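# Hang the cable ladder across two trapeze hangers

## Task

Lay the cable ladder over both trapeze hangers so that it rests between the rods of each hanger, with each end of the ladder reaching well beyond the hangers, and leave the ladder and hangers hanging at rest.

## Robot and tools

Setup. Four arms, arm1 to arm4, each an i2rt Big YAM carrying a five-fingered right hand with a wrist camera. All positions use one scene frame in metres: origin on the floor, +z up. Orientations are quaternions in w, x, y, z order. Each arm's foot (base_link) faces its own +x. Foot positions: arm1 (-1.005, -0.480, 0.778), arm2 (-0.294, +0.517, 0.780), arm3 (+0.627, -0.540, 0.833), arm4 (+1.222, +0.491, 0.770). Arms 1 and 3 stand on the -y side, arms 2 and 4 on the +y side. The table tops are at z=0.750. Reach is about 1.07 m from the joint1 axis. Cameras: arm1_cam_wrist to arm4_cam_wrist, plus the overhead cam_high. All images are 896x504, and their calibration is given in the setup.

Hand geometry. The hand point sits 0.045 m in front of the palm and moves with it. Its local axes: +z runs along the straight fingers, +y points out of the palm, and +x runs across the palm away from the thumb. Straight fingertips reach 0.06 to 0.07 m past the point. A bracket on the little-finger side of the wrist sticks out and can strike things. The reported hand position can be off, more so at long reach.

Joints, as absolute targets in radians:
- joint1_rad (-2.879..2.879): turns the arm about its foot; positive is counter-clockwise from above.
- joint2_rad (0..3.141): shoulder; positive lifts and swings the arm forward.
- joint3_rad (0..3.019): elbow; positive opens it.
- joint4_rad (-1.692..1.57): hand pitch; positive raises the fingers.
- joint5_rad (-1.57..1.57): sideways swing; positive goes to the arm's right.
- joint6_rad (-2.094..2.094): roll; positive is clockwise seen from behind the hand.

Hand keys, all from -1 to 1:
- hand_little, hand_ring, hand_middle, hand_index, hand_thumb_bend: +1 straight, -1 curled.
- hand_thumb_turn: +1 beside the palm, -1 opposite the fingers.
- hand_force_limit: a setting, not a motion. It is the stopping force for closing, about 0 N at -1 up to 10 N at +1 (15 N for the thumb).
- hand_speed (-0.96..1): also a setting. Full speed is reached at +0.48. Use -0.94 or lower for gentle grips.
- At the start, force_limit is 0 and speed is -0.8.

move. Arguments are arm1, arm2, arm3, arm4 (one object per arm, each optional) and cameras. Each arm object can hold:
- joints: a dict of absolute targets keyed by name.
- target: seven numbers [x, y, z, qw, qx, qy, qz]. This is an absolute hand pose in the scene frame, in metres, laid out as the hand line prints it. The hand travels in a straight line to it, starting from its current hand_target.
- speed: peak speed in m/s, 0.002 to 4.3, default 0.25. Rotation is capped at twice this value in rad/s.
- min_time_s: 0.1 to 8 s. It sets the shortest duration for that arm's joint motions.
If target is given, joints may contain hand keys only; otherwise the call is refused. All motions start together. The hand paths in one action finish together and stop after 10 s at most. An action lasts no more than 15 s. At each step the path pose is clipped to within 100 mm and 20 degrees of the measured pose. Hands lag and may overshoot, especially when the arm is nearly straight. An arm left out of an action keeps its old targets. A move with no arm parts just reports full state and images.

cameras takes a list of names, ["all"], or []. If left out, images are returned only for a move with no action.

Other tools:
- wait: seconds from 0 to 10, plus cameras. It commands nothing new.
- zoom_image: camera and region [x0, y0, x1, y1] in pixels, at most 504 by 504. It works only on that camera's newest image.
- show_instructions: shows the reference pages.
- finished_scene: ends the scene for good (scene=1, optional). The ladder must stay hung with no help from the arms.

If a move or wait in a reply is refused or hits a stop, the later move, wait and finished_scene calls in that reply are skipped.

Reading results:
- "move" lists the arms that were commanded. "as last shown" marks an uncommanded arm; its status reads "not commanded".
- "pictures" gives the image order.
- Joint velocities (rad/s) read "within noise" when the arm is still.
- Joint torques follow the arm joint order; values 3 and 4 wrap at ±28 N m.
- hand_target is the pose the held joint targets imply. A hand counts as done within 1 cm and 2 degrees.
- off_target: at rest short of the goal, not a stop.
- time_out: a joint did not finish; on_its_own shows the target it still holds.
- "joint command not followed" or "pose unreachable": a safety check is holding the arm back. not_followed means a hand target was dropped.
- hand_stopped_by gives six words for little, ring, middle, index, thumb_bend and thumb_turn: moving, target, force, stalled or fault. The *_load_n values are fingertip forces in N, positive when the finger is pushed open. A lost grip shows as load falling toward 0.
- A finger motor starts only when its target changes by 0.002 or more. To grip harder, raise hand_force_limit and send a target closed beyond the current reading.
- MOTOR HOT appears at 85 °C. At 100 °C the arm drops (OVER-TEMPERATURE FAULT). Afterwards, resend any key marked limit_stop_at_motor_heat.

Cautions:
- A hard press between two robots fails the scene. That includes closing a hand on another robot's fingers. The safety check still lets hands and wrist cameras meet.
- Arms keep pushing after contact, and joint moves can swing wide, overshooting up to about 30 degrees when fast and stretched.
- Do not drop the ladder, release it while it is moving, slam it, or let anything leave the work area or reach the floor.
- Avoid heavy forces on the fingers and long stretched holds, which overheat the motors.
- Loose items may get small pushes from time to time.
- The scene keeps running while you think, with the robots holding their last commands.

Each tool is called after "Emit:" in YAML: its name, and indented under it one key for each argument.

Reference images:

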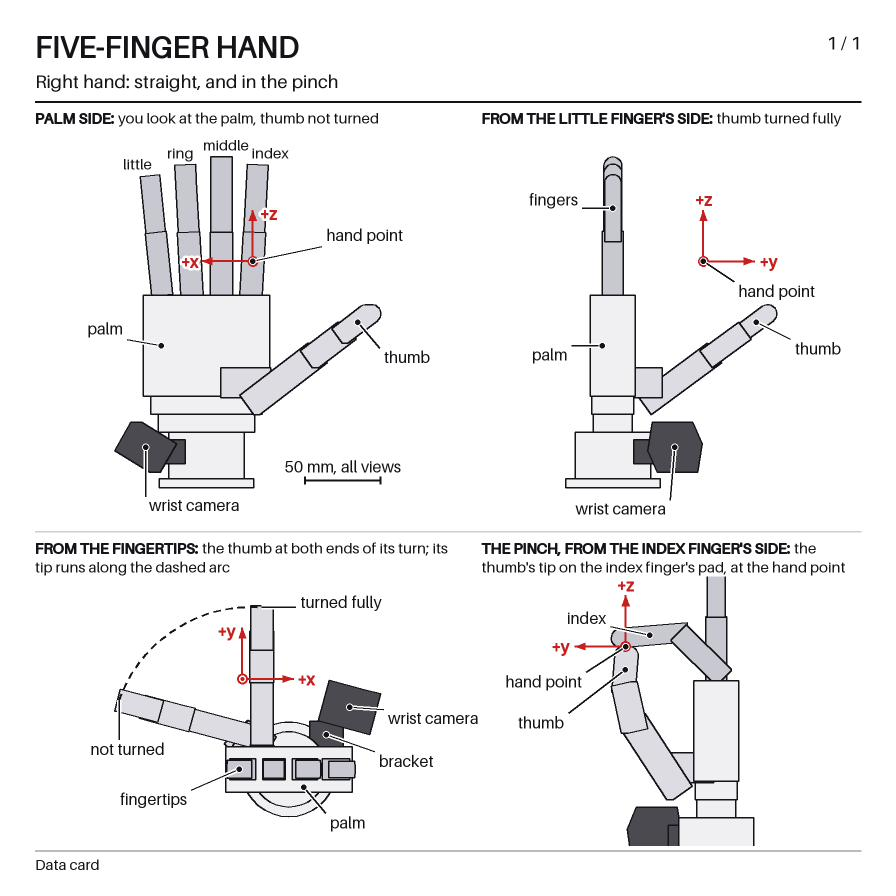

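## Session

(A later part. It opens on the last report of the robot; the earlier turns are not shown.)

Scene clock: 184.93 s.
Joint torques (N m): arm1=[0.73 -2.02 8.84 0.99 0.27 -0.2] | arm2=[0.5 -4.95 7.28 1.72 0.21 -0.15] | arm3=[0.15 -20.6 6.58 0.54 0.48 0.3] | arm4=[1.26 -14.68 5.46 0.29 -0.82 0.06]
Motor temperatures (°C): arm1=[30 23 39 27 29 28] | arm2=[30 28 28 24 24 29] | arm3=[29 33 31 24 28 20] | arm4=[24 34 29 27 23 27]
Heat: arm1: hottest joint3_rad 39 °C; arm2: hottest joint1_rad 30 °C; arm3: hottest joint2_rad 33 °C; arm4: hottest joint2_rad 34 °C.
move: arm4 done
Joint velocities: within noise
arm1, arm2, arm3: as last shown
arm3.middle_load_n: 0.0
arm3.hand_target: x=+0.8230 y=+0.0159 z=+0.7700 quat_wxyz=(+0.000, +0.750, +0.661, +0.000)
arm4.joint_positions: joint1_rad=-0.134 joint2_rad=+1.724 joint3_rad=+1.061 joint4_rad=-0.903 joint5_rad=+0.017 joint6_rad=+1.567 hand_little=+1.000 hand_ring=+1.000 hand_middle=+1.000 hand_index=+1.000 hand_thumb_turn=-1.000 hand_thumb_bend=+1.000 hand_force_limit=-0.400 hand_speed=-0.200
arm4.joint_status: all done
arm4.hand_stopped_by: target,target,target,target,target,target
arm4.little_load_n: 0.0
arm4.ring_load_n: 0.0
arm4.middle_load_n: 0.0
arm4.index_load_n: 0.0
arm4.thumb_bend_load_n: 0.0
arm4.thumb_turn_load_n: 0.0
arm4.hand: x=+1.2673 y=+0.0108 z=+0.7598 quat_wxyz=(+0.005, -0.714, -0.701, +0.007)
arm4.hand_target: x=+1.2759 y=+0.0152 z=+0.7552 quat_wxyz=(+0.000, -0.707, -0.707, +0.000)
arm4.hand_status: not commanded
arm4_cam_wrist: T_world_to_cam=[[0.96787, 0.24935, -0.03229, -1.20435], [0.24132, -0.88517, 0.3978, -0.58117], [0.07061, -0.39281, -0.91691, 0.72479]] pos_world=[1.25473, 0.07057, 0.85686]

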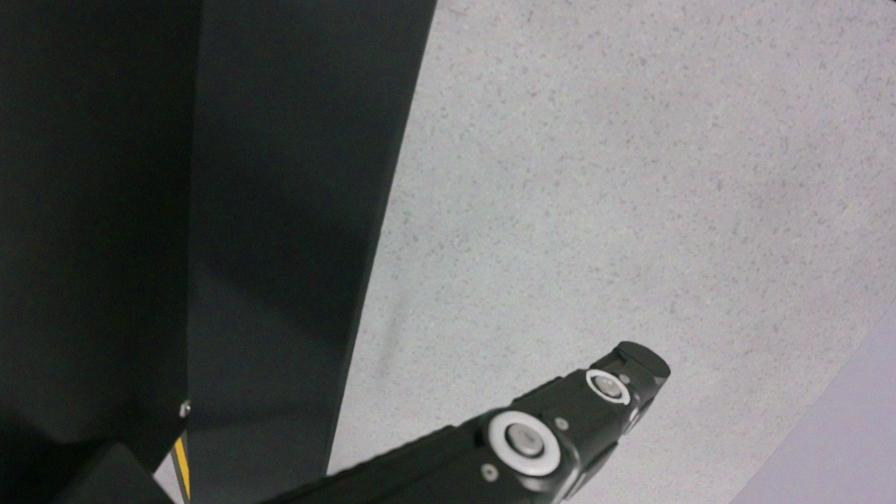

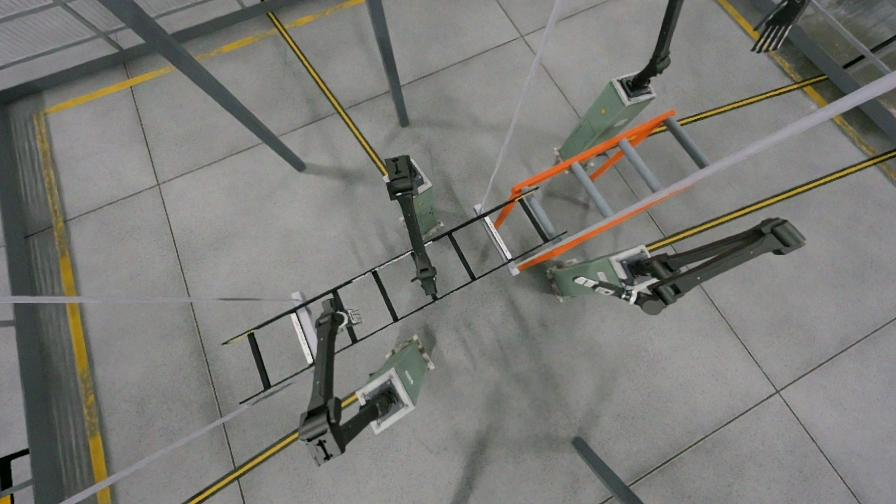

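Emit:
move:
  arm4: {"target": [1.257, 0.014, 0.93, 0, 0.7071, 0.7071, 0], "speed": 0.25}

Emit:
move:
  arm4: {"target": [1.020, 0.014, 0.92, 0, 0.7071, 0.7071, 0], "speed": 0.25}
  cameras: ["arm4_cam_wrist", "cam_high"]

Scene clock: 186.67 s.
Joint torques (N m): arm1=[0.32 -2.02 8.9 1.02 0.26 -0.19] | arm2=[0.03 -5.13 7.28 1.76 0.18 -0.11] | arm3=[-0.91 -20.54 6.57 0.49 0.45 0.28] | arm4=[-0.32 -13.27 10.47 -0.38 -0.27 0.05]
Motor temperatures (°C): arm1=[30 23 39 27 29 28] | arm2=[30 28 28 24 24 29] | arm3=[29 34 31 24 28 20] | arm4=[24 34 29 27 23 27]
Heat: arm1: hottest joint3_rad 39 °C; arm2: hottest joint1_rad 30 °C; arm3: hottest joint2_rad 34 °C; arm4: hottest joint2_rad 34 °C.
move: arm4 off_target
Joint velocities: within noise
arm1.joint_positions: joint1_rad=+0.240 joint2_rad=+0.980 joint3_rad=+1.618 joint4_rad=-1.688 joint5_rad=+0.076 joint6_rad=-1.497 hand_little=+1.000 hand_ring=+1.000 hand_middle=+1.000 hand_index=+1.000 hand_thumb_turn=-1.000 hand_thumb_bend=+1.000 hand_force_limit=-0.500 hand_speed=+0.000
arm1.joint_status: not commanded
arm1.hand_stopped_by: target,target,target,target,target,target
arm1.little_load_n: 0.0
arm1.ring_load_n: 0.0
arm1.middle_load_n: 0.0
arm1.index_load_n: 0.0
arm1.thumb_bend_load_n: 0.0
arm1.thumb_turn_load_n: 0.5
arm1.hand: x=-0.9514 y=-0.2009 z=+1.2421 quat_wxyz=(-0.173, +0.689, +0.677, +0.194)
arm1.hand_target: x=-0.9500 y=-0.1997 z=+1.2491 quat_wxyz=(-0.172, +0.684, +0.681, +0.197)
arm1.hand_status: not commanded
arm2.joint_positions: joint1_rad=+1.792 joint2_rad=+1.055 joint3_rad=+0.672 joint4_rad=-0.159 joint5_rad=+0.899 joint6_rad=-1.116 hand_little=+1.000 hand_ring=+1.000 hand_middle=+1.000 hand_index=+1.000 hand_thumb_turn=+1.000 hand_thumb_bend=+1.000 hand_force_limit=+0.000 hand_speed=-0.800
arm2.joint_status: not commanded
arm2.hand_stopped_by: target,target,target,target,target,target
arm2.little_load_n: 0.0
arm2.ring_load_n: 0.0
arm2.middle_load_n: 0.0
arm2.index_load_n: 0.0
arm2.thumb_bend_load_n: 0.0
arm2.thumb_turn_load_n: 0.0
arm2.hand: x=+0.0827 y=+0.3817 z=+1.0037 quat_wxyz=(+0.242, +0.733, -0.343, +0.535)
arm2.hand_target: x=+0.0800 y=+0.3800 z=+1.0001 quat_wxyz=(+0.245, +0.735, -0.338, +0.534)
arm2.hand_status: not commanded
arm3: as last shown
arm3.joint_positions: joint1_rad=-0.342 joint2_rad=+2.167 joint3_rad=+1.603 joint4_rad=-1.025 joint5_rad=-0.018 joint6_rad=-1.700 hand_little=-0.980 hand_ring=-0.937 hand_middle=-0.868 hand_index=-0.706 hand_thumb_turn=-1.000 hand_thumb_bend=+1.000 hand_force_limit=-0.400 hand_speed=-0.750
arm3.hand: x=+0.8093 y=+0.0199 z=+0.7690 quat_wxyz=(-0.001, +0.736, +0.677, -0.009)
arm4.joint_positions: joint1_rad=-0.157 joint2_rad=+1.523 joint3_rad=+1.272 joint4_rad=-1.342 joint5_rad=+0.004 joint6_rad=+1.526 hand_little=+1.000 hand_ring=+1.000 hand_middle=+1.000 hand_index=+1.000 hand_thumb_turn=-1.000 hand_thumb_bend=+1.000 hand_force_limit=-0.400 hand_speed=-0.200
arm4.joint_status: not commanded
arm4.hand_stopped_by: target,target,target,target,target,target
arm4.little_load_n: 0.0
arm4.ring_load_n: 0.0
arm4.middle_load_n: 0.0
arm4.index_load_n: 0.0
arm4.thumb_bend_load_n: 0.0
arm4.thumb_turn_load_n: 0.0
arm4.hand: x=+1.2607 y=+0.0252 z=+0.9181 quat_wxyz=(+0.009, -0.707, -0.707, -0.007)
arm4.hand_target: x=+1.2569 y=+0.0145 z=+0.9301 quat_wxyz=(+0.000, -0.707, -0.707, +0.000)
arm4.hand_status: off_target (0.017 m and 1.3 deg from the pose sent, 0.171 m and 1.5 deg at the start)
pictures: none

Scene clock: 188.53 s.
Joint torques (N m): arm1=[0.62 -2.08 8.91 1.07 0.26 -0.19] | arm2=[-0.09 -5.19 7.27 1.87 0.16 -0.14] | arm3=[-0.56 -20.48 6.56 0.49 0.47 0.29] | arm4=[1.08 -14.33 11.32 -0.47 -0.27 0.03]
Motor temperatures (°C): arm1=[30 23 39 27 29 28] | arm2=[30 28 28 24 24 29] | arm3=[29 34 30 24 28 20] | arm4=[24 34 29 27 23 27]
Heat: arm1: hottest joint3_rad 39 °C; arm2: hottest joint1_rad 30 °C; arm3: hottest joint2_rad 34 °C; arm4: hottest joint2_rad 34 °C.
move: arm4 off_target
Joint velocities: within noise
arm1, arm2, arm3: as last shown
arm1.thumb_turn_load_n: 0.0
arm3.middle_load_n: 0.5
arm3.thumb_bend_load_n: -0.5
arm4.joint_positions: joint1_rad=-0.649 joint2_rad=+1.689 joint3_rad=+1.461 joint4_rad=-1.357 joint5_rad=+0.004 joint6_rad=+1.051 hand_little=+1.000 hand_ring=+1.000 hand_middle=+1.000 hand_index=+1.000 hand_thumb_turn=-1.000 hand_thumb_bend=+1.000 hand_force_limit=-0.400 hand_speed=-0.200
arm4.joint_status: not commanded
arm4.hand_stopped_by: target,target,target,target,target,target
arm4.little_load_n: -0.5
arm4.ring_load_n: 0.0
arm4.middle_load_n: 0.0
arm4.index_load_n: 0.0
arm4.thumb_bend_load_n: 0.0
arm4.thumb_turn_load_n: 0.0
arm4.hand: x=+1.0230 y=+0.0285 z=+0.9137 quat_wxyz=(+0.004, -0.713, -0.701, -0.006)
arm4.hand_target: x=+1.0203 y=+0.0144 z=+0.9200 quat_wxyz=(+0.000, -0.707, -0.707, +0.001)
arm4.hand_status: off_target (0.016 m and 1.3 deg from the pose sent, 0.241 m and 1.3 deg at the start)
arm4_cam_wrist: T_world_to_cam=[[0.9682, 0.25004, -0.00771, -0.99013], [0.23345, -0.89202, 0.38706, -0.54969], [0.0899, -0.37655, -0.92202, 0.87463]] pos_world=[1.00834, 0.08658, 1.01155]

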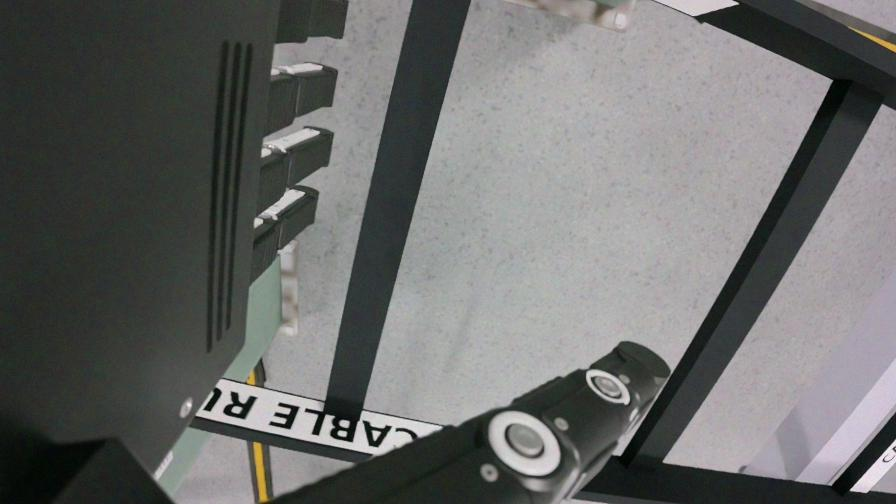

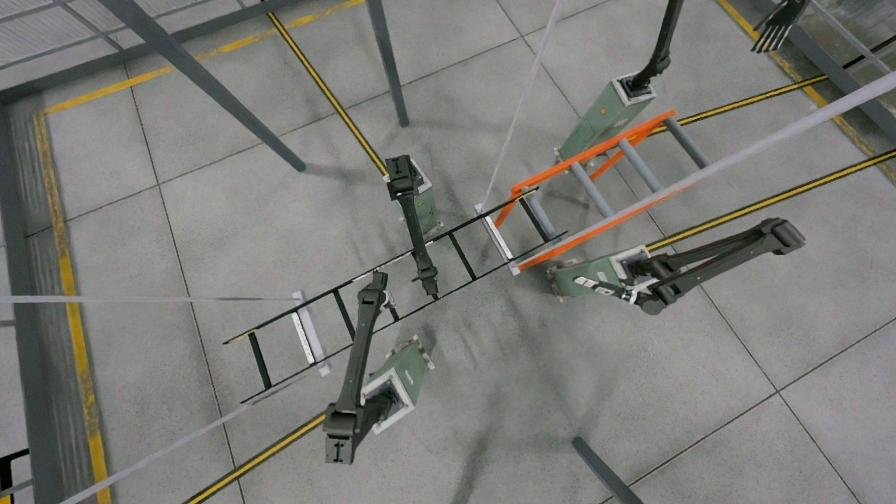

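Emit:
move:
  arm4: {"target": [1.018, 0.010, 0.75, 0, 0.7071, 0.7071, 0], "speed": 0.2}
  cameras: ["arm4_cam_wrist"]

Scene clock: 191.00 s.
Joint torques (N m): arm1=[0.67 -1.85 8.92 0.95 0.27 -0.22] | arm2=[0.97 -5.07 7.3 1.8 0.16 -0.1] | arm3=[-0.62 -20.6 6.58 0.49 0.47 0.29] | arm4=[0.79 -16.79 6.17 0.27 -0.27 0.04]
Motor temperatures (°C): arm1=[30 23 39 27 29 28] | arm2=[30 28 28 24 24 29] | arm3=[29 34 30 24 28 20] | arm4=[24 34 29 26 23 27]
Heat: arm1: hottest joint3_rad 39 °C; arm2: hottest joint1_rad 30 °C; arm3: hottest joint2_rad 34 °C; arm4: hottest joint2_rad 34 °C.
move: arm4 off_target
Joint velocities: within noise
arm1, arm2, arm3: as last shown
arm3.ring_load_n: 0.5
arm3.middle_load_n: 0.0
arm3.thumb_bend_load_n: 0.0
arm4.joint_positions: joint1_rad=-0.649 joint2_rad=+1.882 joint3_rad=+1.299 joint4_rad=-0.972 joint5_rad=+0.004 joint6_rad=+1.050 hand_little=+1.000 hand_ring=+1.000 hand_middle=+1.000 hand_index=+1.000 hand_thumb_turn=-1.000 hand_thumb_bend=+1.000 hand_force_limit=-0.400 hand_speed=-0.200
arm4.joint_status: not commanded
arm4.hand_stopped_by: target,target,target,target,target,target
arm4.little_load_n: 0.0
arm4.ring_load_n: -0.5
arm4.middle_load_n: 0.0
arm4.index_load_n: 0.0
arm4.thumb_bend_load_n: 0.0
arm4.thumb_turn_load_n: 0.0
arm4.hand: x=+1.0112 y=+0.0086 z=+0.7612 quat_wxyz=(+0.000, -0.713, -0.701, +0.008)
arm4.hand_target: x=+1.0180 y=+0.0102 z=+0.7503 quat_wxyz=(+0.000, -0.707, -0.707, +0.000)
arm4.hand_status: off_target (0.013 m and 1.3 deg from the pose sent, 0.165 m and 1.3 deg at the start)
arm4_cam_wrist: T_world_to_cam=[[0.96766, 0.25057, -0.02914, -0.958], [0.2405, -0.88152, 0.40631, -0.5275], [0.07612, -0.40018, -0.91327, 0.735]] pos_world=[0.99793, 0.06917, 0.85767]

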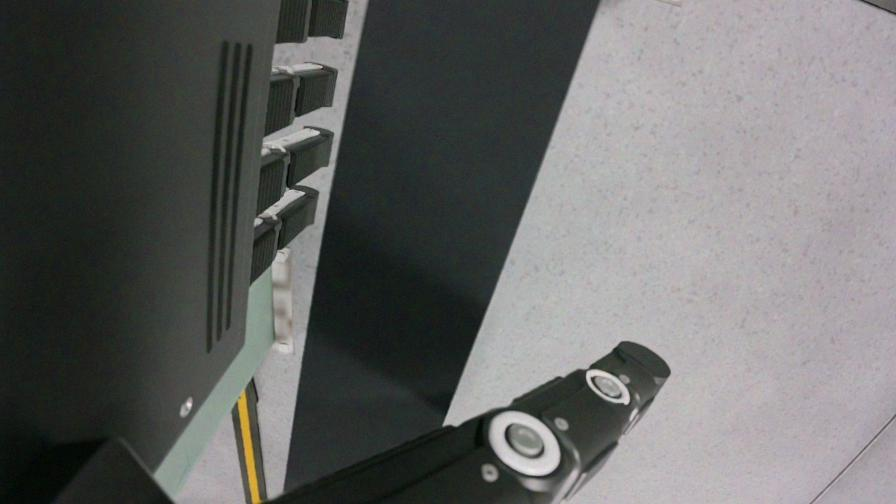

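Emit:
move:
  arm4: {"joints": {"hand_little": -0.98, "hand_ring": -0.98, "hand_middle": -0.98, "hand_index": -0.98, "hand_speed": -0.75, "hand_force_limit": -0.4}}
  cameras: ["arm4_cam_wrist"]

Scene clock: 194.50 s.
Joint torques (N m): arm1=[0.85 -2.02 8.98 0.96 0.24 -0.2] | arm2=[-0.21 -5.25 7.34 1.89 0.14 -0.13] | arm3=[-0.56 -20.54 6.61 0.46 0.45 0.29] | arm4=[0.73 -16.97 6.31 0.16 -0.29 0.05]
Motor temperatures (°C): arm1=[30 23 39 27 29 28] | arm2=[30 28 28 24 24 29] | arm3=[29 34 30 24 28 20] | arm4=[24 34 29 26 23 27]
Heat: arm1: hottest joint3_rad 39 °C; arm2: hottest joint1_rad 30 °C; arm3: hottest joint2_rad 34 °C; arm4: hottest joint2_rad 34 °C.
move: arm4 off_target
Joint velocities: within noise
arm1, arm2, arm3: as last shown
arm1.thumb_turn_load_n: 0.5
arm4.joint_positions: joint1_rad=-0.645 joint2_rad=+1.890 joint3_rad=+1.295 joint4_rad=-0.969 joint5_rad=+0.003 joint6_rad=+1.050 hand_little=-0.960 hand_ring=-0.798 hand_middle=-0.752 hand_index=-0.845 hand_thumb_turn=-1.000 hand_thumb_bend=+1.000 hand_force_limit=-0.400 hand_speed=-0.750
arm4.joint_status: hand_little off_target (ended at -0.960, target -0.980); hand_ring off_target (ended at -0.798, target -0.980); hand_middle off_target (ended at -0.752, target -0.980); hand_index off_target (ended at -0.845, target -0.980); the others done
arm4.hand_stopped_by: force,force,force,force,target,target
arm4.little_load_n: 2.5
arm4.ring_load_n: 0.0
arm4.middle_load_n: 0.0
arm4.index_load_n: 0.0
arm4.thumb_bend_load_n: 0.0
arm4.thumb_turn_load_n: 0.0
arm4.hand: x=+1.0142 y=+0.0096 z=+0.7561 quat_wxyz=(+0.001, -0.712, -0.703, +0.004)
arm4.hand_target: x=+1.0179 y=+0.0102 z=+0.7503 quat_wxyz=(+0.000, -0.707, -0.707, +0.000)
arm4.hand_status: not commanded
arm4_cam_wrist: T_world_to_cam=[[0.96672, 0.25487, -0.02203, -0.96594], [0.24208, -0.88354, 0.40094, -0.52285], [0.08272, -0.39293, -0.91584, 0.72568]] pos_world=[1.00034, 0.06938, 0.85296]

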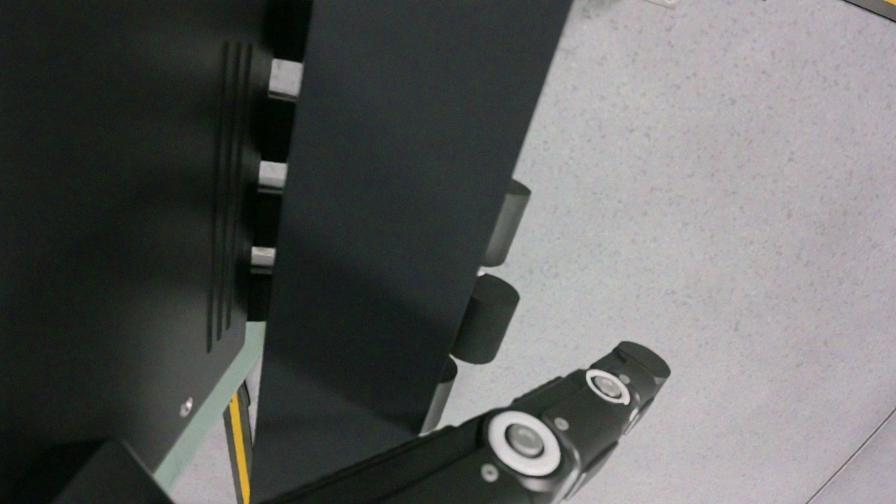

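Emit:
move:
  arm3: {"target": [0.828, 0.022, 0.82, 0, 0.745, 0.667, 0], "speed": 0.08}
  arm4: {"target": [1.048, 0.012, 0.81, 0, 0.7071, 0.7071, 0], "speed": 0.08}

Emit:
move:
  arm3: {"target": [0.910, 0.024, 0.82, 0, 0.745, 0.667, 0], "speed": 0.08}
  arm4: {"target": [1.134, 0.012, 0.81, 0, 0.7071, 0.7071, 0], "speed": 0.08}
  cameras: ["cam_high", "arm2_cam_wrist"]

Emit:
zoom_image:
  camera: "cam_high"
  region: [440, 170, 600, 300]

Emit:
zoom_image:
  camera: "cam_high"
  region: [180, 260, 360, 400]

Scene clock: 196.57 s.
Joint torques (N m): arm1=[0.5 -2.14 8.92 1.02 0.28 -0.18] | arm2=[0.44 -5.36 7.3 1.83 0.17 -0.13] | arm3=[-0.67 -24.18 10.32 -1.46 0.36 0.32] | arm4=[2.49 -23.18 7.32 -1.68 -0.71 0.21]
Motor temperatures (°C): arm1=[30 23 39 27 29 28] | arm2=[30 28 28 24 24 29] | arm3=[29 34 30 24 28 20] | arm4=[24 34 29 26 23 27]
Heat: arm1: hottest joint3_rad 39 °C; arm2: hottest joint1_rad 30 °C; arm3: hottest joint2_rad 34 °C; arm4: hottest joint2_rad 34 °C.
move: arm3 off_target; arm4 off_target
Joint velocities: within noise
arm1, arm2: as last shown
arm1.thumb_turn_load_n: 0.0
arm3.joint_positions: joint1_rad=-0.346 joint2_rad=+2.157 joint3_rad=+1.605 joint4_rad=-1.079 joint5_rad=-0.015 joint6_rad=-1.723 hand_little=-0.979 hand_ring=-0.936 hand_middle=-0.868 hand_index=-0.706 hand_thumb_turn=-1.000 hand_thumb_bend=+1.000 hand_force_limit=-0.400 hand_speed=-0.750
arm3.joint_status: not commanded
arm3.hand_stopped_by: target,force,force,force,target,target
arm3.little_load_n: 6.0
arm3.ring_load_n: 6.0
arm3.middle_load_n: 0.0
arm3.index_load_n: 0.0
arm3.thumb_bend_load_n: 0.0
arm3.thumb_turn_load_n: 0.0
arm3.hand: x=+0.8107 y=+0.0089 z=+0.7772 quat_wxyz=(+0.012, +0.729, +0.684, -0.025)
arm3.hand_target: x=+0.8276 y=+0.0206 z=+0.8192 quat_wxyz=(+0.000, +0.745, +0.667, +0.000)
arm3.hand_status: off_target (0.048 m and 4.1 deg from the pose sent, 0.054 m and 1.9 deg at the start)
arm4.joint_positions: joint1_rad=-0.619 joint2_rad=+1.850 joint3_rad=+1.286 joint4_rad=-1.039 joint5_rad=+0.013 joint6_rad=+1.082 hand_little=-0.958 hand_ring=-0.798 hand_middle=-0.752 hand_index=-0.845 hand_thumb_turn=-1.000 hand_thumb_bend=+1.000 hand_force_limit=-0.400 hand_speed=-0.750
arm4.joint_status: not commanded
arm4.hand_stopped_by: force,force,force,force,target,target
arm4.little_load_n: 15.5
arm4.ring_load_n: 0.5
arm4.middle_load_n: 0.0
arm4.index_load_n: 0.0
arm4.thumb_bend_load_n: 0.0
arm4.thumb_turn_load_n: 0.0
arm4.hand: x=+1.0332 y=+0.0188 z=+0.7725 quat_wxyz=(+0.011, -0.713, -0.700, -0.014)
arm4.hand_target: x=+1.0478 y=+0.0125 z=+0.8081 quat_wxyz=(+0.000, -0.707, -0.707, +0.000)
arm4.hand_status: off_target (0.041 m and 2.3 deg from the pose sent, 0.064 m and 0.8 deg at the start)
pictures: none

Scene clock: 198.47 s.
Joint torques (N m): arm1=[0.91 -1.9 8.85 0.98 0.26 -0.17] | arm2=[0.15 -4.48 7.34 1.78 0.19 -0.11] | arm3=[-0.62 -23.47 12.12 -1.11 0.34 0.42] | arm4=[3.78 -22.71 6.49 -1.62 -1.13 0.32]
Motor temperatures (°C): arm1=[30 23 39 27 29 28] | arm2=[30 28 28 24 24 29] | arm3=[29 34 30 24 28 20] | arm4=[24 34 29 26 23 27]
Heat: arm1: hottest joint3_rad 39 °C; arm2: hottest joint1_rad 30 °C; arm3: hottest joint2_rad 34 °C; arm4: hottest joint2_rad 34 °C.
move: arm3 off_target; arm4 off_target
Joint velocities: within noise
arm1, arm2: as last shown
arm1.thumb_bend_load_n: -0.5
arm3.joint_positions: joint1_rad=-0.469 joint2_rad=+2.201 joint3_rad=+1.694 joint4_rad=-1.138 joint5_rad=-0.015 joint6_rad=-1.857 hand_little=-0.979 hand_ring=-0.936 hand_middle=-0.868 hand_index=-0.706 hand_thumb_turn=-1.000 hand_thumb_bend=+1.000 hand_force_limit=-0.400 hand_speed=-0.750
arm3.joint_status: not commanded
arm3.hand_stopped_by: target,force,force,force,target,target
arm3.little_load_n: 7.0
arm3.ring_load_n: 7.5
arm3.middle_load_n: 0.5
arm3.index_load_n: 0.0
arm3.thumb_bend_load_n: 0.0
arm3.thumb_turn_load_n: -0.5
arm3.hand: x=+0.8870 y=+0.0056 z=+0.7802 quat_wxyz=(+0.011, +0.725, +0.688, -0.033)
arm3.hand_target: x=+0.9092 y=+0.0220 z=+0.8201 quat_wxyz=(-0.001, +0.745, +0.667, +0.001)
arm3.hand_status: off_target (0.050 m and 5.2 deg from the pose sent, 0.109 m and 4.1 deg at the start)
arm4.joint_positions: joint1_rad=-0.474 joint2_rad=+1.784 joint3_rad=+1.186 joint4_rad=-1.009 joint5_rad=+0.023 joint6_rad=+1.235 hand_little=-0.958 hand_ring=-0.798 hand_middle=-0.752 hand_index=-0.845 hand_thumb_turn=-1.000 hand_thumb_bend=+1.000 hand_force_limit=-0.400 hand_speed=-0.750
arm4.joint_status: not commanded
arm4.hand_stopped_by: force,force,force,force,target,target
arm4.little_load_n: 15.0
arm4.ring_load_n: 0.0
arm4.middle_load_n: 0.0
arm4.index_load_n: 0.5
arm4.thumb_bend_load_n: 0.0
arm4.thumb_turn_load_n: 0.0
arm4.hand: x=+1.1082 y=+0.0170 z=+0.7711 quat_wxyz=(+0.018, -0.716, -0.698, -0.011)
arm4.hand_target: x=+1.1331 y=+0.0126 z=+0.8072 quat_wxyz=(+0.000, -0.707, -0.707, +0.000)
arm4.hand_status: off_target (0.047 m and 2.9 deg from the pose sent, 0.108 m and 2.3 deg at the start)
pictures: arm2_cam_wrist, cam_high
arm2_cam_wrist: T_world_to_cam=[[-0.71263, -0.66796, 0.21445, 0.09726], [-0.64459, 0.50279, -0.57594, 0.42809], [0.27688, -0.54866, -0.78887, 1.0887]] pos_world=[0.04382, 0.44705, 1.08453]

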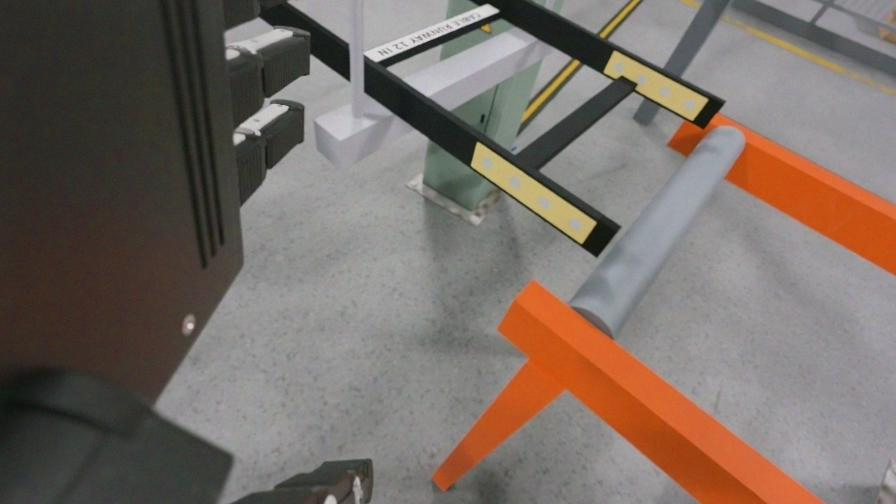

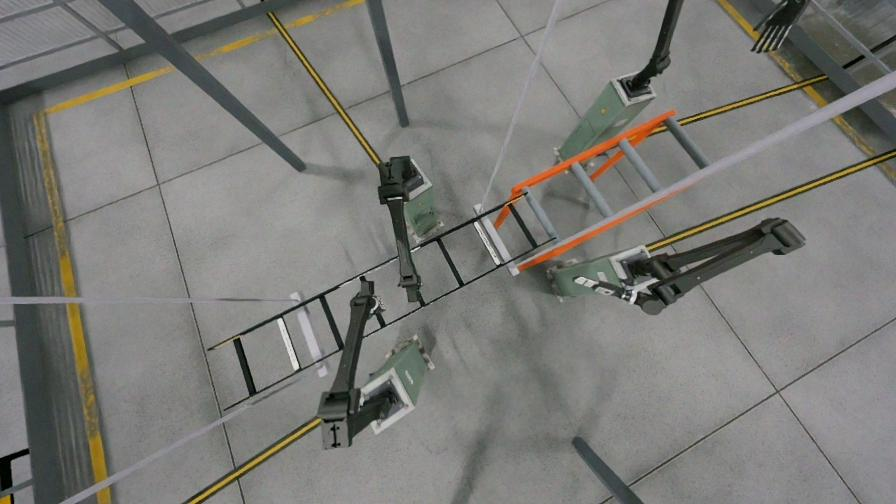

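Scaled by 3.150 from the camera's image (finer frame: 1280x720).

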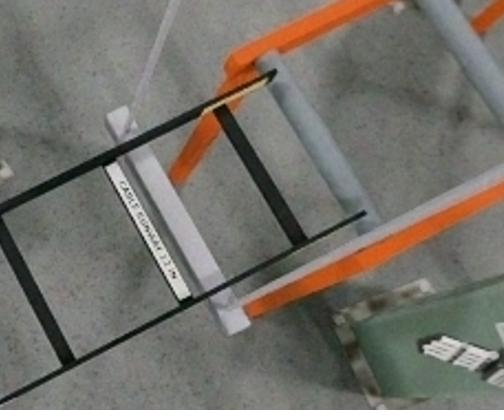

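Scaled by 2.800 from the camera's image (finer frame: 1280x720).

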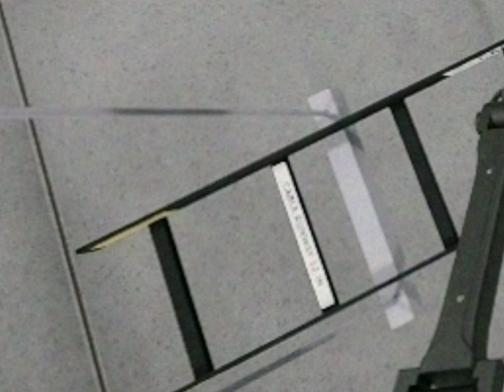

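Emit:
move:
  arm3: {"target": [0.952, 0.026, 0.82, 0, 0.735, 0.678, 0], "speed": 0.06}
  arm4: {"target": [1.174, 0.012, 0.81, 0, 0.7071, 0.7071, 0], "speed": 0.06}
  cameras: ["cam_high", "arm2_cam_wrist"]

Emit:
zoom_image:
  camera: "cam_high"
  region: [440, 170, 600, 300]

Emit:
zoom_image:
  camera: "cam_high"
  region: [180, 260, 360, 400]

Scene clock: 200.47 s.
Joint torques (N m): arm1=[0.62 -2.14 8.94 1.01 0.26 -0.21] | arm2=[0.5 -5.71 7.38 1.73 0.18 -0.13] | arm3=[-0.91 -23.65 12.48 -0.88 0.41 0.2] | arm4=[3.78 -22.12 6.82 -1.55 -1.37 0.28]
Motor temperatures (°C): arm1=[30 23 39 27 29 28] | arm2=[30 28 28 24 24 29] | arm3=[29 34 30 24 28 20] | arm4=[24 34 29 26 23 27]
Heat: arm1: hottest joint3_rad 39 °C; arm2: hottest joint1_rad 30 °C; arm3: hottest joint2_rad 34 °C; arm4: hottest joint2_rad 34 °C.
move: arm3 off_target; arm4 off_target
Joint velocities: within noise
arm1, arm2: as last shown
arm1.thumb_bend_load_n: 0.0
arm2.little_load_n: 0.5
arm3.joint_positions: joint1_rad=-0.525 joint2_rad=+2.239 joint3_rad=+1.764 joint4_rad=-1.178 joint5_rad=-0.015 joint6_rad=-1.921 hand_little=-0.979 hand_ring=-0.936 hand_middle=-0.868 hand_index=-0.706 hand_thumb_turn=-1.000 hand_thumb_bend=+1.000 hand_force_limit=-0.400 hand_speed=-0.750
arm3.joint_status: not commanded
arm3.hand_stopped_by: target,force,force,force,target,target
arm3.little_load_n: 7.0
arm3.ring_load_n: 6.5
arm3.middle_load_n: 0.0
arm3.index_load_n: 0.0
arm3.thumb_bend_load_n: 0.0
arm3.thumb_turn_load_n: 0.0
arm3.hand: x=+0.9250 y=+0.0063 z=+0.7806 quat_wxyz=(+0.011, +0.722, +0.690, -0.037)
arm3.hand_target: x=+0.9509 y=+0.0236 z=+0.8205 quat_wxyz=(+0.000, +0.735, +0.678, +0.001)
arm3.hand_status: off_target (0.052 m and 4.8 deg from the pose sent, 0.079 m and 4.3 deg at the start)
arm4.joint_positions: joint1_rad=-0.395 joint2_rad=+1.757 joint3_rad=+1.148 joint4_rad=-1.000 joint5_rad=+0.029 joint6_rad=+1.319 hand_little=-0.958 hand_ring=-0.798 hand_middle=-0.752 hand_index=-0.845 hand_thumb_turn=-1.000 hand_thumb_bend=+1.000 hand_force_limit=-0.400 hand_speed=-0.750
arm4.joint_status: not commanded
arm4.hand_stopped_by: force,force,force,force,target,target
arm4.little_load_n: 15.0
arm4.ring_load_n: 0.0
arm4.middle_load_n: 0.0
arm4.index_load_n: 0.0
arm4.thumb_bend_load_n: 0.0
arm4.thumb_turn_load_n: 0.0
arm4.hand: x=+1.1457 y=+0.0172 z=+0.7706 quat_wxyz=(+0.022, -0.718, -0.696, -0.010)
arm4.hand_target: x=+1.1729 y=+0.0127 z=+0.8072 quat_wxyz=(+0.000, -0.707, -0.707, -0.001)
arm4.hand_status: off_target (0.049 m and 3.3 deg from the pose sent, 0.077 m and 2.9 deg at the start)
pictures: arm2_cam_wrist, cam_high
arm2_cam_wrist: T_world_to_cam=[[-0.71263, -0.66796, 0.21445, 0.09726], [-0.64459, 0.50279, -0.57594, 0.42809], [0.27688, -0.54866, -0.78887, 1.0887]] pos_world=[0.04382, 0.44705, 1.08453]

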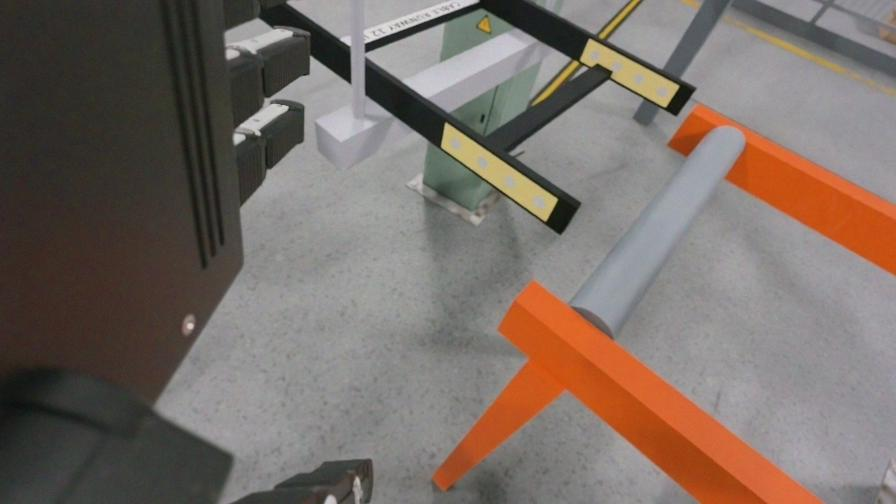

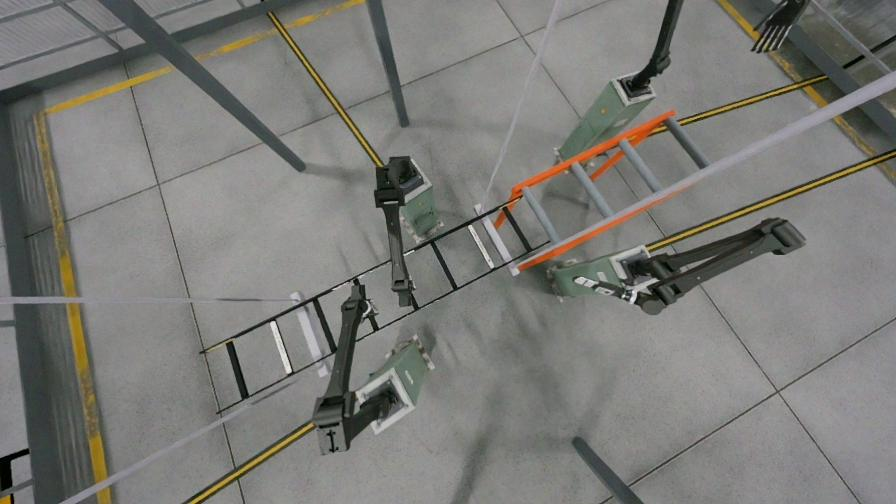

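Scaled by 3.150 from the camera's image (finer frame: 1280x720).

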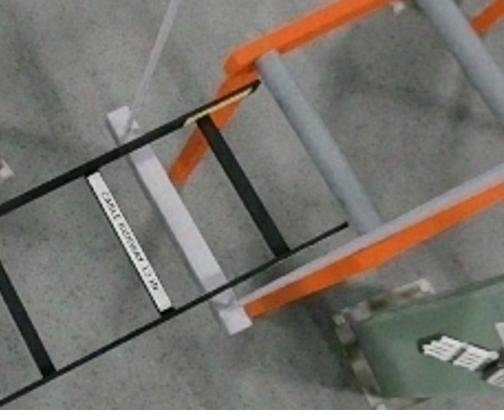

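Scaled by 2.800 from the camera's image (finer frame: 1280x720).

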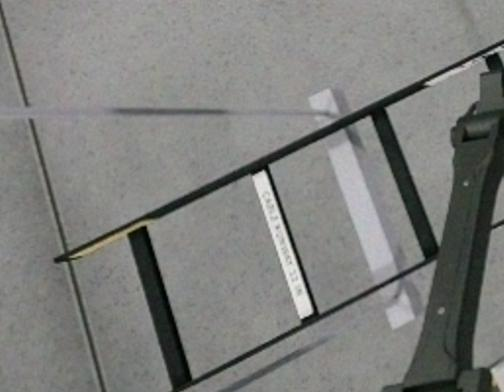

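Emit:
move:
  arm3: {"target": [0.917, 0.018, 0.82, 0, 0.735, 0.678, 0], "speed": 0.04}
  arm4: {"target": [1.138, 0.014, 0.81, 0, 0.7071, 0.7071, 0], "speed": 0.04}

Emit:
move:
  arm3: {"target": [0.917, 0.018, 0.765, 0, 0.735, 0.678, 0], "speed": 0.04}
  arm4: {"target": [1.138, 0.014, 0.75, 0, 0.7071, 0.7071, 0], "speed": 0.04}
  cameras: ["cam_high", "arm2_cam_wrist"]

Emit:
zoom_image:
  camera: "cam_high"
  region: [440, 170, 600, 300]

Emit:
zoom_image:
  camera: "cam_high"
  region: [240, 270, 360, 390]

Scene clock: 202.83 s.
Joint torques (N m): arm1=[0.67 -2.37 8.8 1.02 0.26 -0.16] | arm2=[0.15 -5.48 7.25 1.65 0.13 -0.17] | arm3=[1.79 -26.7 7.62 -0.29 0.19 0.44] | arm4=[0.15 -20.6 8.59 -1.92 -0.66 -0.18]
Motor temperatures (°C): arm1=[30 23 39 27 29 27] | arm2=[30 28 28 24 24 29] | arm3=[29 34 31 24 28 20] | arm4=[24 34 29 26 23 27]
Heat: arm1: hottest joint3_rad 39 °C; arm2: hottest joint1_rad 30 °C; arm3: hottest joint2_rad 34 °C; arm4: hottest joint2_rad 34 °C.
move: arm3 off_target; arm4 off_target
Joint velocities: within noise
arm1, arm2: as last shown
arm1.thumb_bend_load_n: -0.5
arm2.little_load_n: 0.0
arm3.joint_positions: joint1_rad=-0.510 joint2_rad=+2.227 joint3_rad=+1.741 joint4_rad=-1.153 joint5_rad=-0.012 joint6_rad=-1.902 hand_little=-0.979 hand_ring=-0.936 hand_middle=-0.868 hand_index=-0.706 hand_thumb_turn=-1.000 hand_thumb_bend=+1.000 hand_force_limit=-0.400 hand_speed=-0.750
arm3.joint_status: not commanded
arm3.hand_stopped_by: target,force,force,force,target,target
arm3.little_load_n: 7.5
arm3.ring_load_n: 6.5
arm3.middle_load_n: 0.0
arm3.index_load_n: 0.0
arm3.thumb_bend_load_n: 0.0
arm3.thumb_turn_load_n: 0.0
arm3.hand: x=+0.9159 y=+0.0081 z=+0.7797 quat_wxyz=(+0.010, +0.724, +0.689, -0.030)
arm3.hand_target: x=+0.9167 y=+0.0174 z=+0.8188 quat_wxyz=(-0.001, +0.735, +0.678, -0.001)
arm3.hand_status: off_target (0.042 m and 4.1 deg from the pose sent, 0.042 m and 4.8 deg at the start)
arm4.joint_positions: joint1_rad=-0.421 joint2_rad=+1.757 joint3_rad=+1.148 joint4_rad=-0.997 joint5_rad=+0.014 joint6_rad=+1.288 hand_little=-0.958 hand_ring=-0.798 hand_middle=-0.752 hand_index=-0.845 hand_thumb_turn=-1.000 hand_thumb_bend=+1.000 hand_force_limit=-0.400 hand_speed=-0.750
arm4.joint_status: not commanded
arm4.hand_stopped_by: force,force,force,force,target,target
arm4.little_load_n: 15.5
arm4.ring_load_n: 0.0
arm4.middle_load_n: 0.0
arm4.index_load_n: 0.0
arm4.thumb_bend_load_n: 0.0
arm4.thumb_turn_load_n: 0.0
arm4.hand: x=+1.1372 y=+0.0193 z=+0.7716 quat_wxyz=(+0.014, -0.716, -0.698, -0.012)
arm4.hand_target: x=+1.1383 y=+0.0143 z=+0.8083 quat_wxyz=(+0.000, -0.707, -0.707, +0.001)
arm4.hand_status: off_target (0.039 m and 2.6 deg from the pose sent, 0.040 m and 3.3 deg at the start)
pictures: none

Scene clock: 204.83 s.
Joint torques (N m): arm1=[1.03 -1.96 8.76 0.9 0.26 -0.22] | arm2=[0.21 -5.19 7.23 1.92 0.16 -0.16] | arm3=[1.38 -20.07 7.3 0.76 0.16 0.24] | arm4=[0.03 -13.68 5.87 0.29 -0.32 -0.09]
Motor temperatures (°C): arm1=[30 23 39 27 29 27] | arm2=[30 28 28 24 23 29] | arm3=[29 34 30 24 28 20] | arm4=[24 34 29 26 23 27]
Heat: arm1: hottest joint3_rad 39 °C; arm2: hottest joint1_rad 30 °C; arm3: hottest joint2_rad 34 °C; arm4: hottest joint2_rad 34 °C.
move: arm3 done; arm4 off_target
Joint velocities: within noise
arm1.joint_positions: joint1_rad=+0.240 joint2_rad=+0.980 joint3_rad=+1.618 joint4_rad=-1.688 joint5_rad=+0.076 joint6_rad=-1.497 hand_little=+1.000 hand_ring=+1.000 hand_middle=+1.000 hand_index=+1.000 hand_thumb_turn=-1.000 hand_thumb_bend=+1.000 hand_force_limit=-0.500 hand_speed=+0.000
arm1.joint_status: not commanded
arm1.hand_stopped_by: target,target,target,target,target,target
arm1.little_load_n: 0.0
arm1.ring_load_n: 0.0
arm1.middle_load_n: 0.0
arm1.index_load_n: 0.0
arm1.thumb_bend_load_n: 0.0
arm1.thumb_turn_load_n: 0.0
arm1.hand: x=-0.9514 y=-0.2009 z=+1.2421 quat_wxyz=(-0.173, +0.689, +0.677, +0.194)
arm1.hand_target: x=-0.9500 y=-0.1997 z=+1.2491 quat_wxyz=(-0.172, +0.684, +0.681, +0.197)
arm1.hand_status: not commanded
arm2.joint_positions: joint1_rad=+1.792 joint2_rad=+1.055 joint3_rad=+0.672 joint4_rad=-0.159 joint5_rad=+0.899 joint6_rad=-1.116 hand_little=+1.000 hand_ring=+1.000 hand_middle=+1.000 hand_index=+1.000 hand_thumb_turn=+1.000 hand_thumb_bend=+1.000 hand_force_limit=+0.000 hand_speed=-0.800
arm2.joint_status: not commanded
arm2.hand_stopped_by: target,target,target,target,target,target
arm2.little_load_n: 0.0
arm2.ring_load_n: 0.0
arm2.middle_load_n: 0.0
arm2.index_load_n: 0.0
arm2.thumb_bend_load_n: 0.0
arm2.thumb_turn_load_n: 0.0
arm2.hand: x=+0.0827 y=+0.3817 z=+1.0037 quat_wxyz=(+0.242, +0.733, -0.343, +0.535)
arm2.hand_target: x=+0.0800 y=+0.3800 z=+1.0001 quat_wxyz=(+0.245, +0.735, -0.338, +0.534)
arm2.hand_status: not commanded
arm3.joint_positions: joint1_rad=-0.505 joint2_rad=+2.220 joint3_rad=+1.710 joint4_rad=-1.074 joint5_rad=-0.010 joint6_rad=-1.881 hand_little=-0.979 hand_ring=-0.937 hand_middle=-0.868 hand_index=-0.706 hand_thumb_turn=-1.000 hand_thumb_bend=+1.000 hand_force_limit=-0.400 hand_speed=-0.750
arm3.joint_status: not commanded
arm3.hand_stopped_by: target,force,force,force,target,target
arm3.little_load_n: 2.0
arm3.ring_load_n: 0.5
arm3.middle_load_n: 0.5
arm3.index_load_n: 0.5
arm3.thumb_bend_load_n: 0.0
arm3.thumb_turn_load_n: 0.0
arm3.hand: x=+0.9162 y=+0.0159 z=+0.7726 quat_wxyz=(+0.000, +0.730, +0.684, -0.005)
arm3.hand_target: x=+0.9170 y=+0.0179 z=+0.7651 quat_wxyz=(+0.000, +0.735, +0.678, +0.000)
arm3.hand_status: done (0.008 m and 1.1 deg from the pose sent, 0.018 m and 4.1 deg at the start)
arm4.joint_positions: joint1_rad=-0.421 joint2_rad=+1.762 joint3_rad=+1.125 joint4_rad=-0.912 joint5_rad=+0.004 joint6_rad=+1.278 hand_little=-0.960 hand_ring=-0.798 hand_middle=-0.752 hand_index=-0.845 hand_thumb_turn=-1.000 hand_thumb_bend=+1.000 hand_force_limit=-0.400 hand_speed=-0.750
arm4.joint_status: not commanded
arm4.hand_stopped_by: force,force,force,force,target,target
arm4.little_load_n: 0.5
arm4.ring_load_n: 0.0
arm4.middle_load_n: 0.0
arm4.index_load_n: 0.0
arm4.thumb_bend_load_n: 0.0
arm4.thumb_turn_load_n: 0.0
arm4.hand: x=+1.1357 y=+0.0087 z=+0.7638 quat_wxyz=(-0.003, -0.713, -0.701, +0.011)
arm4.hand_target: x=+1.1380 y=+0.0142 z=+0.7504 quat_wxyz=(+0.000, -0.707, -0.707, +0.000)
arm4.hand_status: off_target (0.015 m and 1.6 deg from the pose sent, 0.022 m and 2.6 deg at the start)
pictures: arm2_cam_wrist, cam_high
arm2_cam_wrist: T_world_to_cam=[[-0.71263, -0.66796, 0.21445, 0.09726], [-0.64459, 0.50279, -0.57594, 0.42809], [0.27688, -0.54866, -0.78887, 1.0887]] pos_world=[0.04382, 0.44705, 1.08453]

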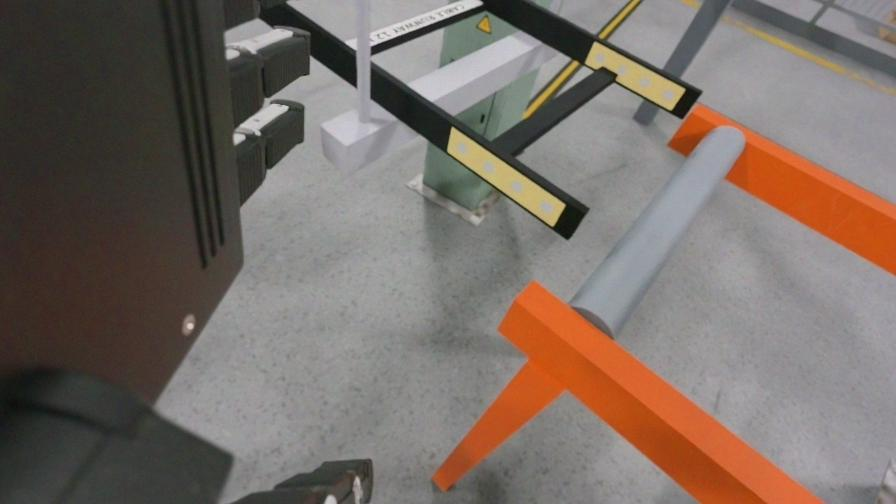

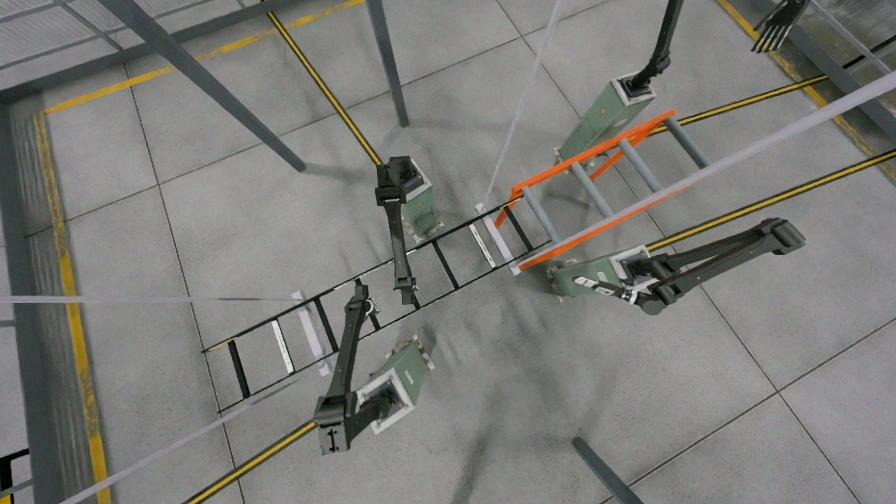

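Scaled by 3.150 from the camera's image (finer frame: 1280x720).

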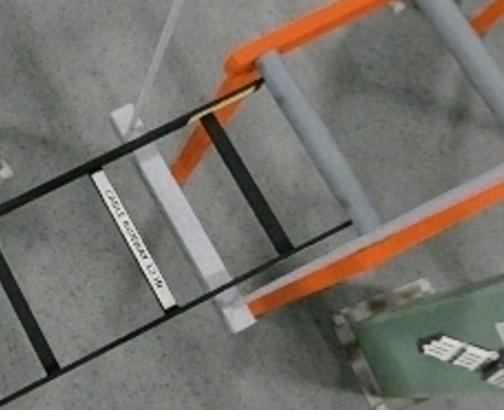

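Scaled by 4.200 from the camera's image (finer frame: 1280x720).

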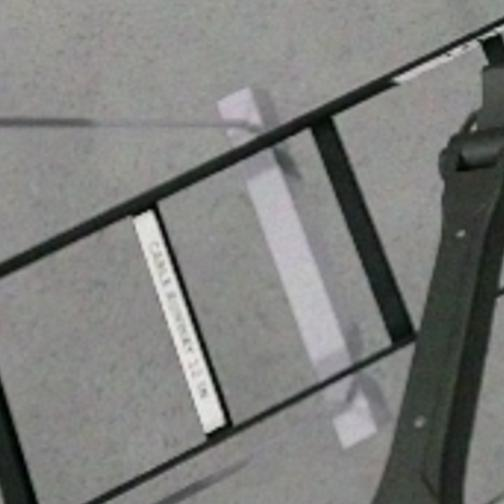

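Emit:
move:
  arm3: {"joints": {"hand_little": 1, "hand_ring": 1, "hand_middle": 1, "hand_index": 1, "hand_speed": -0.6}}
  arm4: {"joints": {"hand_little": 1, "hand_ring": 1, "hand_middle": 1, "hand_index": 1, "hand_speed": -0.6}}
  cameras: ["arm3_cam_wrist", "arm4_cam_wrist", "arm2_cam_wrist"]

Scene clock: 207.77 s.
Joint torques (N m): arm1=[0.62 -1.96 8.92 0.98 0.26 -0.21] | arm2=[-0.09 -4.48 7.31 1.74 0.19 -0.11] | arm3=[1.38 -20.13 7.27 0.5 0.13 0.24] | arm4=[0.21 -13.74 5.85 0.27 -0.29 0.01]
Motor temperatures (°C): arm1=[30 23 39 27 29 27] | arm2=[30 28 28 24 23 29] | arm3=[29 34 30 24 28 20] | arm4=[24 34 29 26 23 27]
Heat: arm1: hottest joint3_rad 39 °C; arm2: hottest joint1_rad 30 °C; arm3: hottest joint2_rad 34 °C; arm4: hottest joint2_rad 34 °C.
move: arm3 done; arm4 done
Joint velocities: within noise
arm1, arm2: as last shown
arm3.joint_positions: joint1_rad=-0.504 joint2_rad=+2.220 joint3_rad=+1.710 joint4_rad=-1.068 joint5_rad=-0.010 joint6_rad=-1.881 hand_little=+1.000 hand_ring=+1.000 hand_middle=+1.000 hand_index=+1.000 hand_thumb_turn=-1.000 hand_thumb_bend=+1.000 hand_force_limit=-0.400 hand_speed=-0.600
arm3.joint_status: all done
arm3.hand_stopped_by: target,target,target,target,target,target
arm3.little_load_n: 0.0
arm3.ring_load_n: 0.0
arm3.middle_load_n: 0.0
arm3.index_load_n: 0.0
arm3.thumb_bend_load_n: 0.0
arm3.thumb_turn_load_n: 0.0
arm3.hand: x=+0.9162 y=+0.0178 z=+0.7725 quat_wxyz=(-0.002, +0.729, +0.684, -0.002)
arm3.hand_target: x=+0.9168 y=+0.0179 z=+0.7651 quat_wxyz=(+0.000, +0.735, +0.678, +0.000)
arm3.hand_status: not commanded
arm4.joint_positions: joint1_rad=-0.421 joint2_rad=+1.762 joint3_rad=+1.125 joint4_rad=-0.910 joint5_rad=+0.004 joint6_rad=+1.271 hand_little=+1.000 hand_ring=+1.000 hand_middle=+1.000 hand_index=+1.000 hand_thumb_turn=-1.000 hand_thumb_bend=+1.000 hand_force_limit=-0.400 hand_speed=-0.600
arm4.joint_status: all done
arm4.hand_stopped_by: target,target,target,target,target,target
arm4.little_load_n: 0.0
arm4.ring_load_n: 0.0
arm4.middle_load_n: 0.0
arm4.index_load_n: 0.0
arm4.thumb_bend_load_n: 0.0
arm4.thumb_turn_load_n: 0.0
arm4.hand: x=+1.1358 y=+0.0087 z=+0.7638 quat_wxyz=(-0.004, -0.710, -0.704, +0.011)
arm4.hand_target: x=+1.1380 y=+0.0142 z=+0.7504 quat_wxyz=(+0.000, -0.707, -0.707, +0.000)
arm4.hand_status: not commanded
pictures: arm2_cam_wrist, arm3_cam_wrist, arm4_cam_wrist
arm2_cam_wrist: T_world_to_cam=[[-0.71263, -0.66796, 0.21445, 0.09726], [-0.64459, 0.50279, -0.57594, 0.42809], [0.27688, -0.54866, -0.78887, 1.0887]] pos_world=[0.04382, 0.44705, 1.08453]
arm3_cam_wrist: T_world_to_cam=[[0.97535, 0.22002, -0.01709, -0.8829], [0.20723, -0.88653, 0.41366, -0.47925], [0.07586, -0.407, -0.91027, 0.75637]] pos_world=[0.90306, 0.07723, 0.87166]
arm4_cam_wrist: T_world_to_cam=[[0.96581, 0.25739, -0.03103, -1.07516], [0.24674, -0.8758, 0.41483, -0.57204], [0.0796, -0.40831, -0.90937, 0.72109]] pos_world=[1.12214, 0.07017, 0.85967]

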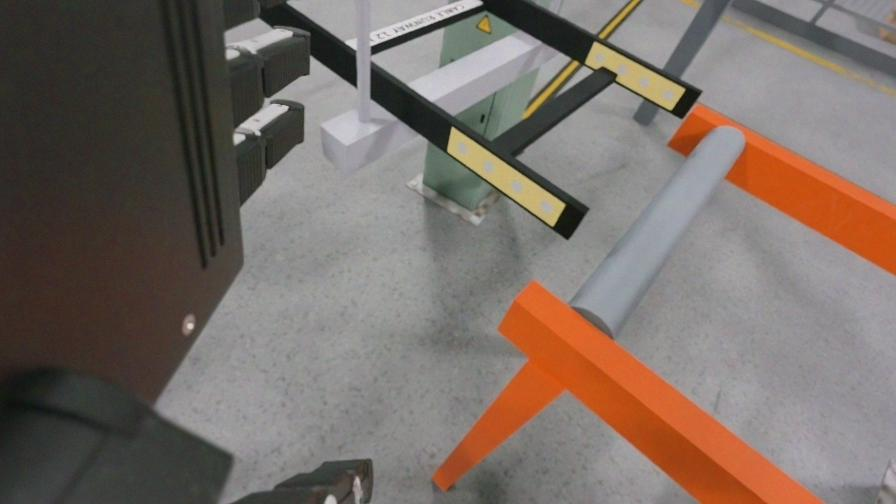

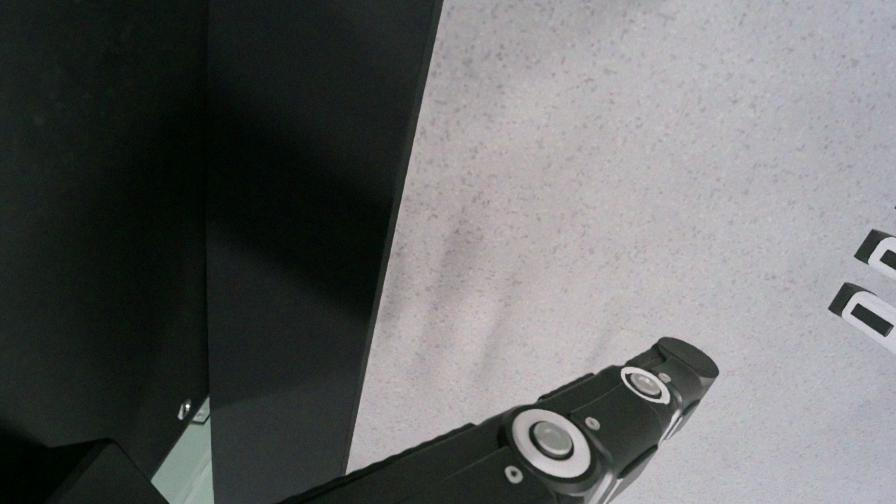

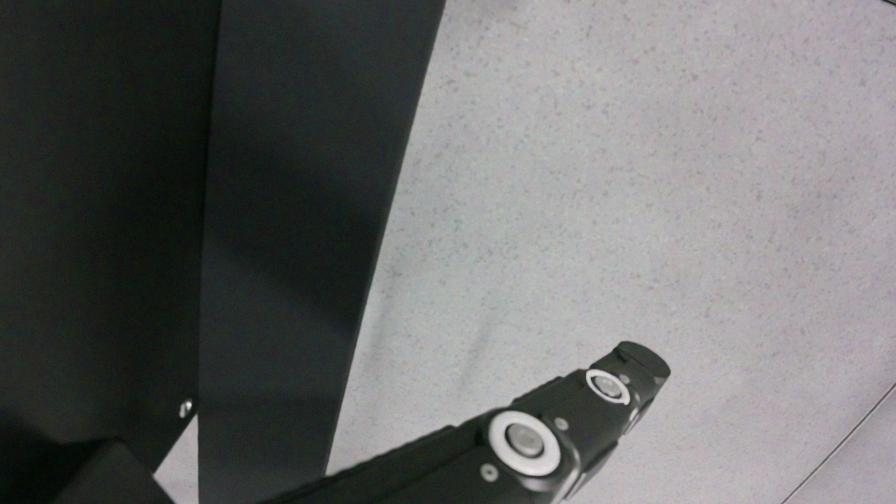

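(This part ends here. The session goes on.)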